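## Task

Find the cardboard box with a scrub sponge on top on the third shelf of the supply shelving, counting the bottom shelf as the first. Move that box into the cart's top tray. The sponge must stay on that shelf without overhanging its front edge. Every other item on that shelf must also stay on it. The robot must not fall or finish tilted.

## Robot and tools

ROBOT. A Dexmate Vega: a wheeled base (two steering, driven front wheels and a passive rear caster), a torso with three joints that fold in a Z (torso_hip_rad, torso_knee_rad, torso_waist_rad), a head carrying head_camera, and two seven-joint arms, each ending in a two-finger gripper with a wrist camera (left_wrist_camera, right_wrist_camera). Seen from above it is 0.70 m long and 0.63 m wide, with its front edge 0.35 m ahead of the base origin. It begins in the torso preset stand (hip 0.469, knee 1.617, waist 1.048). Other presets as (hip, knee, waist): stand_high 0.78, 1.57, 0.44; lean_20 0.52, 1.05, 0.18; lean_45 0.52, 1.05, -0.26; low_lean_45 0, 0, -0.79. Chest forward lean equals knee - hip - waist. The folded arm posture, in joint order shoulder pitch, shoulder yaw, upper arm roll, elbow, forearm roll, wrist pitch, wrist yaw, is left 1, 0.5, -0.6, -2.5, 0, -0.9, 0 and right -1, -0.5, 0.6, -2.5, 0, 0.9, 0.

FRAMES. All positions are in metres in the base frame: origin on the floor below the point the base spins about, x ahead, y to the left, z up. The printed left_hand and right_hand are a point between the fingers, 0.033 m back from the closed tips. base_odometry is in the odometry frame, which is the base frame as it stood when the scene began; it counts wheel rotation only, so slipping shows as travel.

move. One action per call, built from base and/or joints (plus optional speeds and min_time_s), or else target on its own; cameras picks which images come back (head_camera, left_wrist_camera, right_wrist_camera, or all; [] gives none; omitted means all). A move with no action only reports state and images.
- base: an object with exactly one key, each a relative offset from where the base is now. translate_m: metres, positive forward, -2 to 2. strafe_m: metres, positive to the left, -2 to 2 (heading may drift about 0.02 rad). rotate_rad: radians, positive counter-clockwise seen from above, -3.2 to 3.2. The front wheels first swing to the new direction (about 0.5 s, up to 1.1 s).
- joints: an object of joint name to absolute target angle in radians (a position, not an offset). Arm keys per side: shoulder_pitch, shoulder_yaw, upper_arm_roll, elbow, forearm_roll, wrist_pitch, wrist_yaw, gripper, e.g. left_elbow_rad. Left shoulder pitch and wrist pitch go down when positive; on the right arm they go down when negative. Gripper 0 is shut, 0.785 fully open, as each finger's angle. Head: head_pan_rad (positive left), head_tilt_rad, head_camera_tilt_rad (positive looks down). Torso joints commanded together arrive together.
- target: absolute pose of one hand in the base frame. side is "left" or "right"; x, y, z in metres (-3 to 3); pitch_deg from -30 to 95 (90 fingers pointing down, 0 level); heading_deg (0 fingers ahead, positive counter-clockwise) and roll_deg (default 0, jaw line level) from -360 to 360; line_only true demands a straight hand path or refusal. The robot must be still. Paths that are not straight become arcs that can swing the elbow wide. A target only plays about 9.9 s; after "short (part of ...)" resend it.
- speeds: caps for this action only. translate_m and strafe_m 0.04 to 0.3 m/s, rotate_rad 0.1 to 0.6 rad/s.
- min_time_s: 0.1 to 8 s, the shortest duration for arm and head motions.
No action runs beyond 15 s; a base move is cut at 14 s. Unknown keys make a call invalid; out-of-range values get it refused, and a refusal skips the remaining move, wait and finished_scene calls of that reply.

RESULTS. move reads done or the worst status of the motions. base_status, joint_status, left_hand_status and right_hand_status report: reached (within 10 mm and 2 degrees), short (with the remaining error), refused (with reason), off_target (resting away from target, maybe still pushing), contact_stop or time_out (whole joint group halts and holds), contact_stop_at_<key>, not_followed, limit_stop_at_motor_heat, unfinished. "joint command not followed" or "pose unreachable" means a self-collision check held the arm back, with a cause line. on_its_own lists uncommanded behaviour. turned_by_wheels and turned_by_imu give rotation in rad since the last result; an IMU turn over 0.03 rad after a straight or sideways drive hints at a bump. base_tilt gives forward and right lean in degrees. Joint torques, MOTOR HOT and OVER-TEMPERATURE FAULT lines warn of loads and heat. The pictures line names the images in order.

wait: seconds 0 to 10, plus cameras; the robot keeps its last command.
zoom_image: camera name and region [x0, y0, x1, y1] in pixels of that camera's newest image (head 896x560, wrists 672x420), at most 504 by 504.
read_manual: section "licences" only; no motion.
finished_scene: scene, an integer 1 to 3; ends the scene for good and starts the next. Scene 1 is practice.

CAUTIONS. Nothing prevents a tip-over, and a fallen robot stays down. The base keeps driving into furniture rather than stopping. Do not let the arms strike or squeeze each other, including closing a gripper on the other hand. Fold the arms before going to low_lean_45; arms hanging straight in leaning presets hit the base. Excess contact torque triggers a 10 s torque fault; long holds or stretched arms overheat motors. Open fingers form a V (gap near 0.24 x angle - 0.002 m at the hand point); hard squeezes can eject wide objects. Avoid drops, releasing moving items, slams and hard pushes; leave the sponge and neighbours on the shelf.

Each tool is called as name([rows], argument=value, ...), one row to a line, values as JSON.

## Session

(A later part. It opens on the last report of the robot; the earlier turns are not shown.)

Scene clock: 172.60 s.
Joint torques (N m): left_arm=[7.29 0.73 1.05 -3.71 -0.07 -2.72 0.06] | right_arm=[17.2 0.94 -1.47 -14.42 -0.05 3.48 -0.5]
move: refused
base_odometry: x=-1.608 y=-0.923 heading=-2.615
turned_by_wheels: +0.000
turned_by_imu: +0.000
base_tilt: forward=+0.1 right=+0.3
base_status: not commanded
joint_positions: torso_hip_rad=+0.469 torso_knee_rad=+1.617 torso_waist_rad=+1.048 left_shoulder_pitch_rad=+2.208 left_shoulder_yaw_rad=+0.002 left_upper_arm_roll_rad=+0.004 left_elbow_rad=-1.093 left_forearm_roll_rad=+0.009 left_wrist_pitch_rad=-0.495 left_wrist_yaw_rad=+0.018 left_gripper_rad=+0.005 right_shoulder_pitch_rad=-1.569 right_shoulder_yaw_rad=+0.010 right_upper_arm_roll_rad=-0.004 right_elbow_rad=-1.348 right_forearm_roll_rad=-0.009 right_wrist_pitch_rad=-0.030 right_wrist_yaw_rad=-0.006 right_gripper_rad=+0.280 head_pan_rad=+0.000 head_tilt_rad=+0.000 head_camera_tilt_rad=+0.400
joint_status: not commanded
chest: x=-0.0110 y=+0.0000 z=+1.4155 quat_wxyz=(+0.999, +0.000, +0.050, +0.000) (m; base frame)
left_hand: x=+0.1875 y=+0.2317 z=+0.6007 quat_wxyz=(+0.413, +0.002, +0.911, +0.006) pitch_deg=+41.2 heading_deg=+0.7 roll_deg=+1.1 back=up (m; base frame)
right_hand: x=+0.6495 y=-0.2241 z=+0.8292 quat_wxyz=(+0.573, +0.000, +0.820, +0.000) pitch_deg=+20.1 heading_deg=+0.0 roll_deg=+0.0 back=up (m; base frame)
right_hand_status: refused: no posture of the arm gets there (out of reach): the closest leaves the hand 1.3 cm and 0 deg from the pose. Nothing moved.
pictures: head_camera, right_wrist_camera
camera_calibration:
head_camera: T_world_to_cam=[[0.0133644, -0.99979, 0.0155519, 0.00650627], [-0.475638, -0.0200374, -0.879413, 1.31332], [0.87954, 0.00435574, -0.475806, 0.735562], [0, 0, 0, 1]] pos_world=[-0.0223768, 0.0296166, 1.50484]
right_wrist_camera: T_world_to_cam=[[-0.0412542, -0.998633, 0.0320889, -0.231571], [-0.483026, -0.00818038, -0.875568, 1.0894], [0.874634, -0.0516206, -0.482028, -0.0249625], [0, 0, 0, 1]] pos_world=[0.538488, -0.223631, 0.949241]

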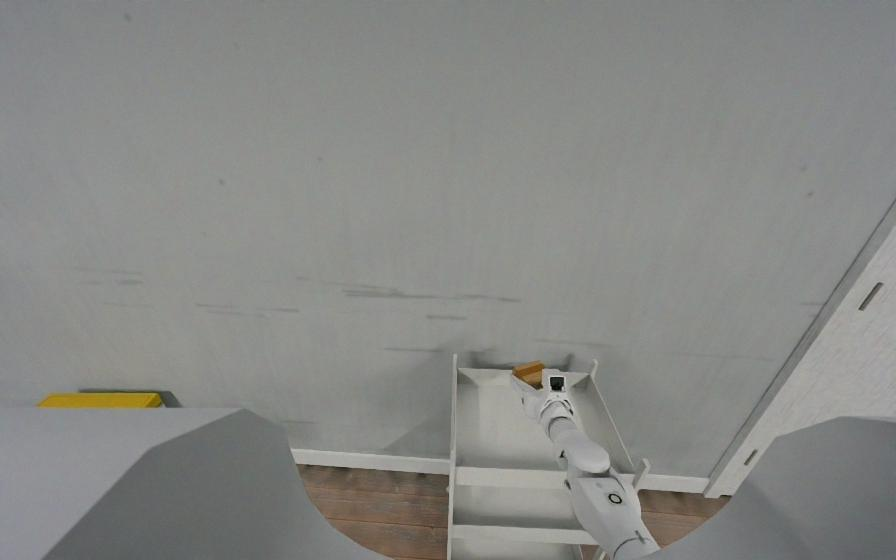

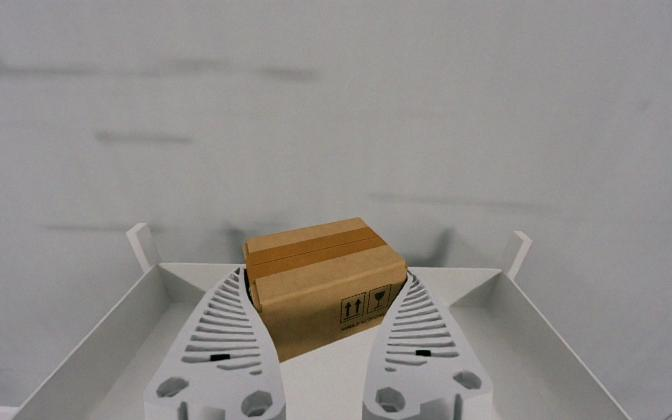

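move(joints={"torso_hip_rad":0.169,"torso_knee_rad":1.317}, base={"translate_m":-0.06}, cameras=["head_camera","right_wrist_camera"])

zoom_image(camera="head_camera", region=[440, 340, 680, 560])

Scene clock: 175.77 s.
Joint torques (N m): left_arm=[8.22 -0.21 1.23 -4.45 -0.11 -2.74 0.04] | right_arm=[17.8 0.47 -0.83 -13.43 -0.28 3.54 0.01]
move: done
base_odometry: x=-1.556 y=-0.893 heading=-2.614
turned_by_wheels: +0.000
turned_by_imu: +0.001
base_tilt: forward=+0.2 right=+0.3
base_status: done
joint_positions: torso_hip_rad=+0.169 torso_knee_rad=+1.317 torso_waist_rad=+1.048 left_shoulder_pitch_rad=+2.208 left_shoulder_yaw_rad=+0.002 left_upper_arm_roll_rad=+0.004 left_elbow_rad=-1.093 left_forearm_roll_rad=+0.009 left_wrist_pitch_rad=-0.495 left_wrist_yaw_rad=+0.018 left_gripper_rad=+0.005 right_shoulder_pitch_rad=-1.569 right_shoulder_yaw_rad=+0.010 right_upper_arm_roll_rad=-0.004 right_elbow_rad=-1.348 right_forearm_roll_rad=-0.009 right_wrist_pitch_rad=-0.030 right_wrist_yaw_rad=-0.006 right_gripper_rad=+0.280 head_pan_rad=+0.000 head_tilt_rad=+0.000 head_camera_tilt_rad=+0.400
joint_status: all done
chest: x=+0.0494 y=+0.0000 z=+1.3108 quat_wxyz=(+0.999, +0.000, +0.050, +0.000) (m; base frame)
left_hand: x=+0.2479 y=+0.2317 z=+0.4960 quat_wxyz=(+0.413, +0.002, +0.911, +0.006) pitch_deg=+41.2 heading_deg=+0.7 roll_deg=+1.1 back=up (m; base frame)
right_hand: x=+0.7099 y=-0.2241 z=+0.7245 quat_wxyz=(+0.573, +0.000, +0.820, +0.000) pitch_deg=+20.1 heading_deg=+0.0 roll_deg=+0.0 back=up (m; base frame)
pictures: head_camera, right_wrist_camera
camera_calibration:
head_camera: T_world_to_cam=[[0.0133647, -0.99979, 0.0155526, 0.00732621], [-0.475595, -0.0200379, -0.879436, 1.25005], [0.879563, 0.00435669, -0.475763, 0.632696], [0, 0, 0, 1]] pos_world=[0.0379234, 0.0296166, 1.40024]
right_wrist_camera: T_world_to_cam=[[-0.0412504, -0.998633, 0.032087, -0.22572], [-0.482985, -0.00818294, -0.87559, 1.0269], [0.874656, -0.051616, -0.481987, -0.128306], [0, 0, 0, 1]] pos_world=[0.598888, -0.223631, 0.844541]

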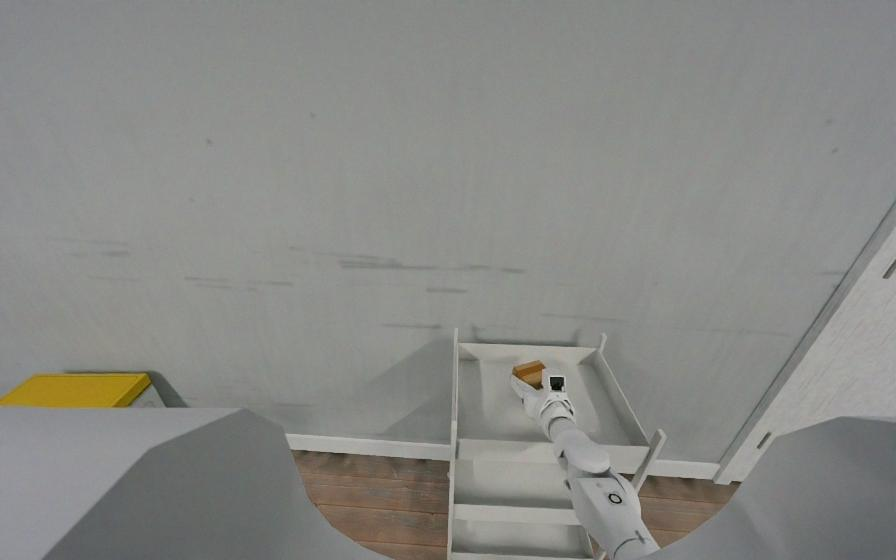

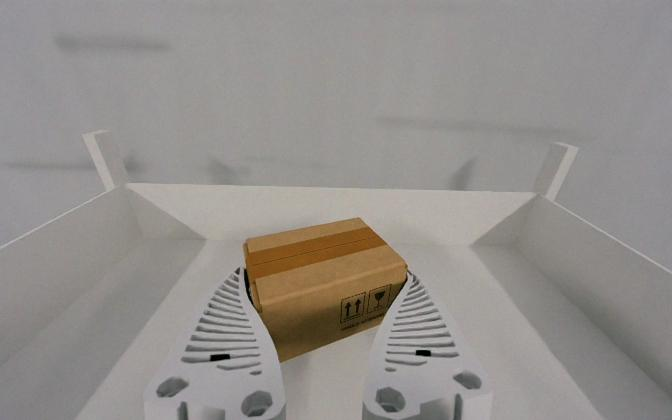

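Scaled by 2.100 from the camera's 896x560 image, which has a finer 960x600 frame.

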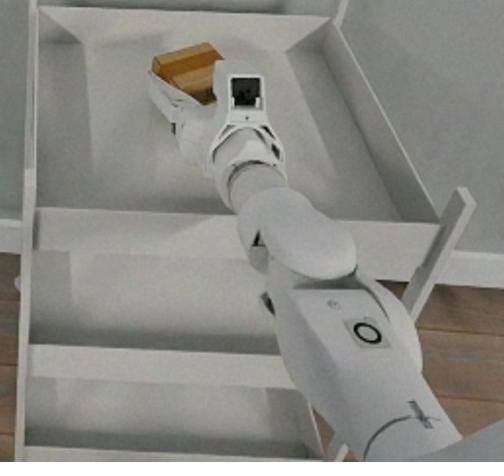

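move(joints={"torso_hip_rad":0.129,"torso_knee_rad":1.277}, cameras=["right_wrist_camera"])

Scene clock: 177.17 s.
Joint torques (N m): left_arm=[7 0.42 1.09 -4.16 0 -2.68 0.07] | right_arm=[11.01 0.01 -0.94 -6.87 -0.4 0.47 -0.3]
move: done
base_odometry: x=-1.556 y=-0.893 heading=-2.614
turned_by_wheels: +0.000
turned_by_imu: +0.000
base_tilt: forward=+0.1 right=+0.3
base_status: not commanded
joint_positions: torso_hip_rad=+0.129 torso_knee_rad=+1.277 torso_waist_rad=+1.048 left_shoulder_pitch_rad=+2.208 left_shoulder_yaw_rad=+0.002 left_upper_arm_roll_rad=+0.004 left_elbow_rad=-1.093 left_forearm_roll_rad=+0.009 left_wrist_pitch_rad=-0.495 left_wrist_yaw_rad=+0.018 left_gripper_rad=+0.005 right_shoulder_pitch_rad=-1.569 right_shoulder_yaw_rad=+0.010 right_upper_arm_roll_rad=-0.004 right_elbow_rad=-1.349 right_forearm_roll_rad=-0.009 right_wrist_pitch_rad=-0.029 right_wrist_yaw_rad=-0.006 right_gripper_rad=+0.280 head_pan_rad=+0.000 head_tilt_rad=+0.000 head_camera_tilt_rad=+0.400
joint_status: all done
chest: x=+0.0547 y=+0.0000 z=+1.2956 quat_wxyz=(+0.999, +0.000, +0.050, +0.000) (m; base frame)
left_hand: x=+0.2535 y=+0.2317 z=+0.4809 quat_wxyz=(+0.413, +0.002, +0.911, +0.006) pitch_deg=+41.2 heading_deg=+0.7 roll_deg=+1.0 back=up (m; base frame)
right_hand: x=+0.7158 y=-0.2241 z=+0.7104 quat_wxyz=(+0.574, +0.000, +0.819, +0.000) pitch_deg=+20.0 heading_deg=+0.0 roll_deg=+0.0 back=up (m; base frame)
pictures: right_wrist_camera
camera_calibration:
right_wrist_camera: T_world_to_cam=[[-0.0413159, -0.998633, 0.0320096, -0.224922], [-0.481339, -0.00818055, -0.876497, 1.01688], [0.87556, -0.0516207, -0.480343, -0.142097], [0, 0, 0, 1]] pos_world=[0.604587, -0.223631, 0.830239]

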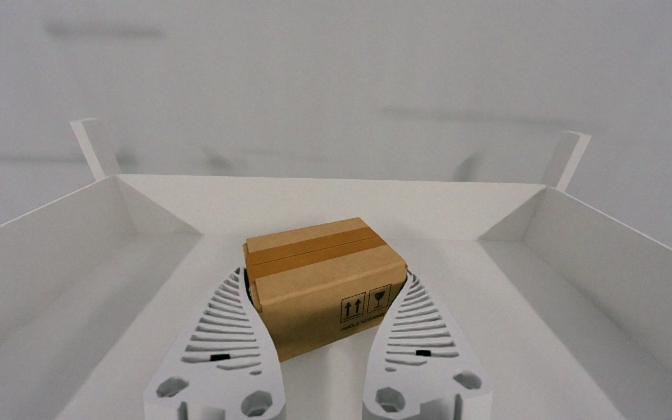

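Contact (torque dropped). Release and back away with the torso rising first.

move(joints={"right_gripper_rad":0.55}, cameras=["right_wrist_camera"])

move(joints={"torso_hip_rad":0.329,"torso_knee_rad":1.477}, base={"translate_m":-0.06}, cameras=["head_camera","right_wrist_camera"])

finished_scene(scene=1)

Scene clock: 178.40 s.
Joint torques (N m): left_arm=[8.25 -0.43 0.89 -3.78 -0.07 -2.4 0.09] | right_arm=[11.03 1.76 -1.34 -6.66 -0.22 0.36 -0.33]
move: done
base_odometry: x=-1.556 y=-0.893 heading=-2.614
turned_by_wheels: +0.000
turned_by_imu: +0.000
base_tilt: forward=+0.2 right=+0.3
base_status: not commanded
joint_positions: torso_hip_rad=+0.129 torso_knee_rad=+1.277 torso_waist_rad=+1.048 left_shoulder_pitch_rad=+2.208 left_shoulder_yaw_rad=+0.002 left_upper_arm_roll_rad=+0.004 left_elbow_rad=-1.093 left_forearm_roll_rad=+0.009 left_wrist_pitch_rad=-0.495 left_wrist_yaw_rad=+0.018 left_gripper_rad=+0.005 right_shoulder_pitch_rad=-1.569 right_shoulder_yaw_rad=+0.010 right_upper_arm_roll_rad=-0.004 right_elbow_rad=-1.349 right_forearm_roll_rad=-0.009 right_wrist_pitch_rad=-0.029 right_wrist_yaw_rad=-0.006 right_gripper_rad=+0.550 head_pan_rad=+0.000 head_tilt_rad=+0.000 head_camera_tilt_rad=+0.400
joint_status: all done
chest: x=+0.0547 y=+0.0000 z=+1.2956 quat_wxyz=(+0.999, +0.000, +0.050, +0.000) (m; base frame)
left_hand: x=+0.2535 y=+0.2317 z=+0.4809 quat_wxyz=(+0.413, +0.002, +0.911, +0.006) pitch_deg=+41.2 heading_deg=+0.7 roll_deg=+1.0 back=up (m; base frame)
right_hand: x=+0.7158 y=-0.2241 z=+0.7104 quat_wxyz=(+0.574, +0.000, +0.819, +0.000) pitch_deg=+20.0 heading_deg=+0.0 roll_deg=+0.0 back=up (m; base frame)
pictures: right_wrist_camera
camera_calibration:
right_wrist_camera: T_world_to_cam=[[-0.0413159, -0.998633, 0.0320096, -0.224922], [-0.481339, -0.00818055, -0.876497, 1.01688], [0.87556, -0.0516207, -0.480343, -0.142097], [0, 0, 0, 1]] pos_world=[0.604587, -0.223631, 0.830239]

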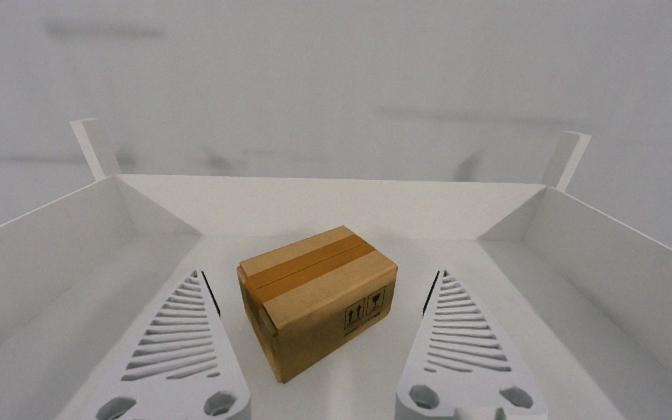

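Scene clock: 180.40 s.
Joint torques (N m): left_arm=[7.49 0.33 1.35 -3.47 -0.09 -2.31 0.08] | right_arm=[7.51 1.26 -1.3 -8.64 -0.2 2.71 -0.21]
move: done
base_odometry: x=-1.504 y=-0.863 heading=-2.615
turned_by_wheels: -0.001
turned_by_imu: -0.001
base_tilt: forward=+0.2 right=+0.3
base_status: done
joint_positions: torso_hip_rad=+0.329 torso_knee_rad=+1.477 torso_waist_rad=+1.048 left_shoulder_pitch_rad=+2.208 left_shoulder_yaw_rad=+0.002 left_upper_arm_roll_rad=+0.004 left_elbow_rad=-1.093 left_forearm_roll_rad=+0.009 left_wrist_pitch_rad=-0.495 left_wrist_yaw_rad=+0.018 left_gripper_rad=+0.005 right_shoulder_pitch_rad=-1.568 right_shoulder_yaw_rad=+0.010 right_upper_arm_roll_rad=-0.004 right_elbow_rad=-1.349 right_forearm_roll_rad=-0.009 right_wrist_pitch_rad=-0.030 right_wrist_yaw_rad=-0.006 right_gripper_rad=+0.550 head_pan_rad=+0.000 head_tilt_rad=+0.000 head_camera_tilt_rad=+0.400
joint_status: all done
chest: x=+0.0210 y=+0.0000 z=+1.3689 quat_wxyz=(+0.999, +0.000, +0.050, +0.000) (m; base frame)
left_hand: x=+0.2196 y=+0.2317 z=+0.5541 quat_wxyz=(+0.413, +0.002, +0.911, +0.006) pitch_deg=+41.2 heading_deg=+0.7 roll_deg=+1.0 back=up (m; base frame)
right_hand: x=+0.6820 y=-0.2241 z=+0.7833 quat_wxyz=(+0.573, +0.000, +0.819, +0.000) pitch_deg=+20.0 heading_deg=+0.0 roll_deg=+0.0 back=up (m; base frame)
pictures: head_camera, right_wrist_camera
camera_calibration:
head_camera: T_world_to_cam=[[0.0133624, -0.99979, 0.015553, 0.00680172], [-0.475518, -0.0200368, -0.879478, 1.28766], [0.879604, 0.00435615, -0.475686, 0.685069], [0, 0, 0, 1]] pos_world=[0.00962378, 0.0296166, 1.45824]
right_wrist_camera: T_world_to_cam=[[-0.0412938, -0.998633, 0.0320368, -0.228688], [-0.481927, -0.00818035, -0.876173, 1.06469], [0.875238, -0.0516199, -0.480931, -0.0768101], [0, 0, 0, 1]] pos_world=[0.570887, -0.223631, 0.90324]

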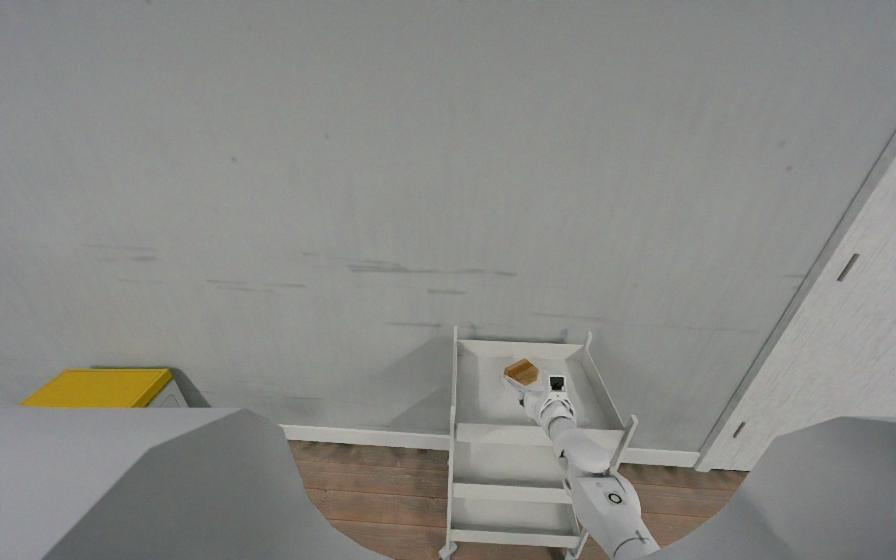

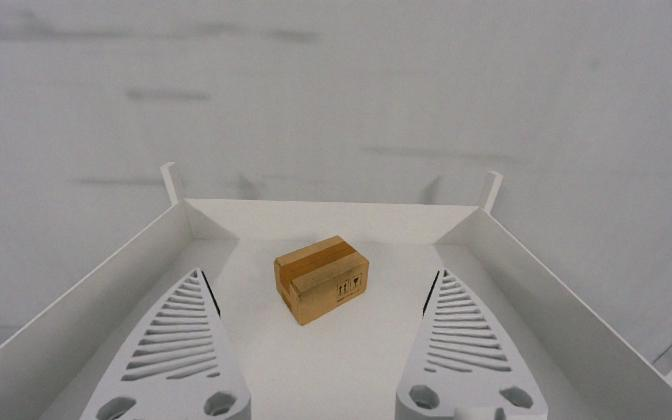

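The scene is finished: the task was done.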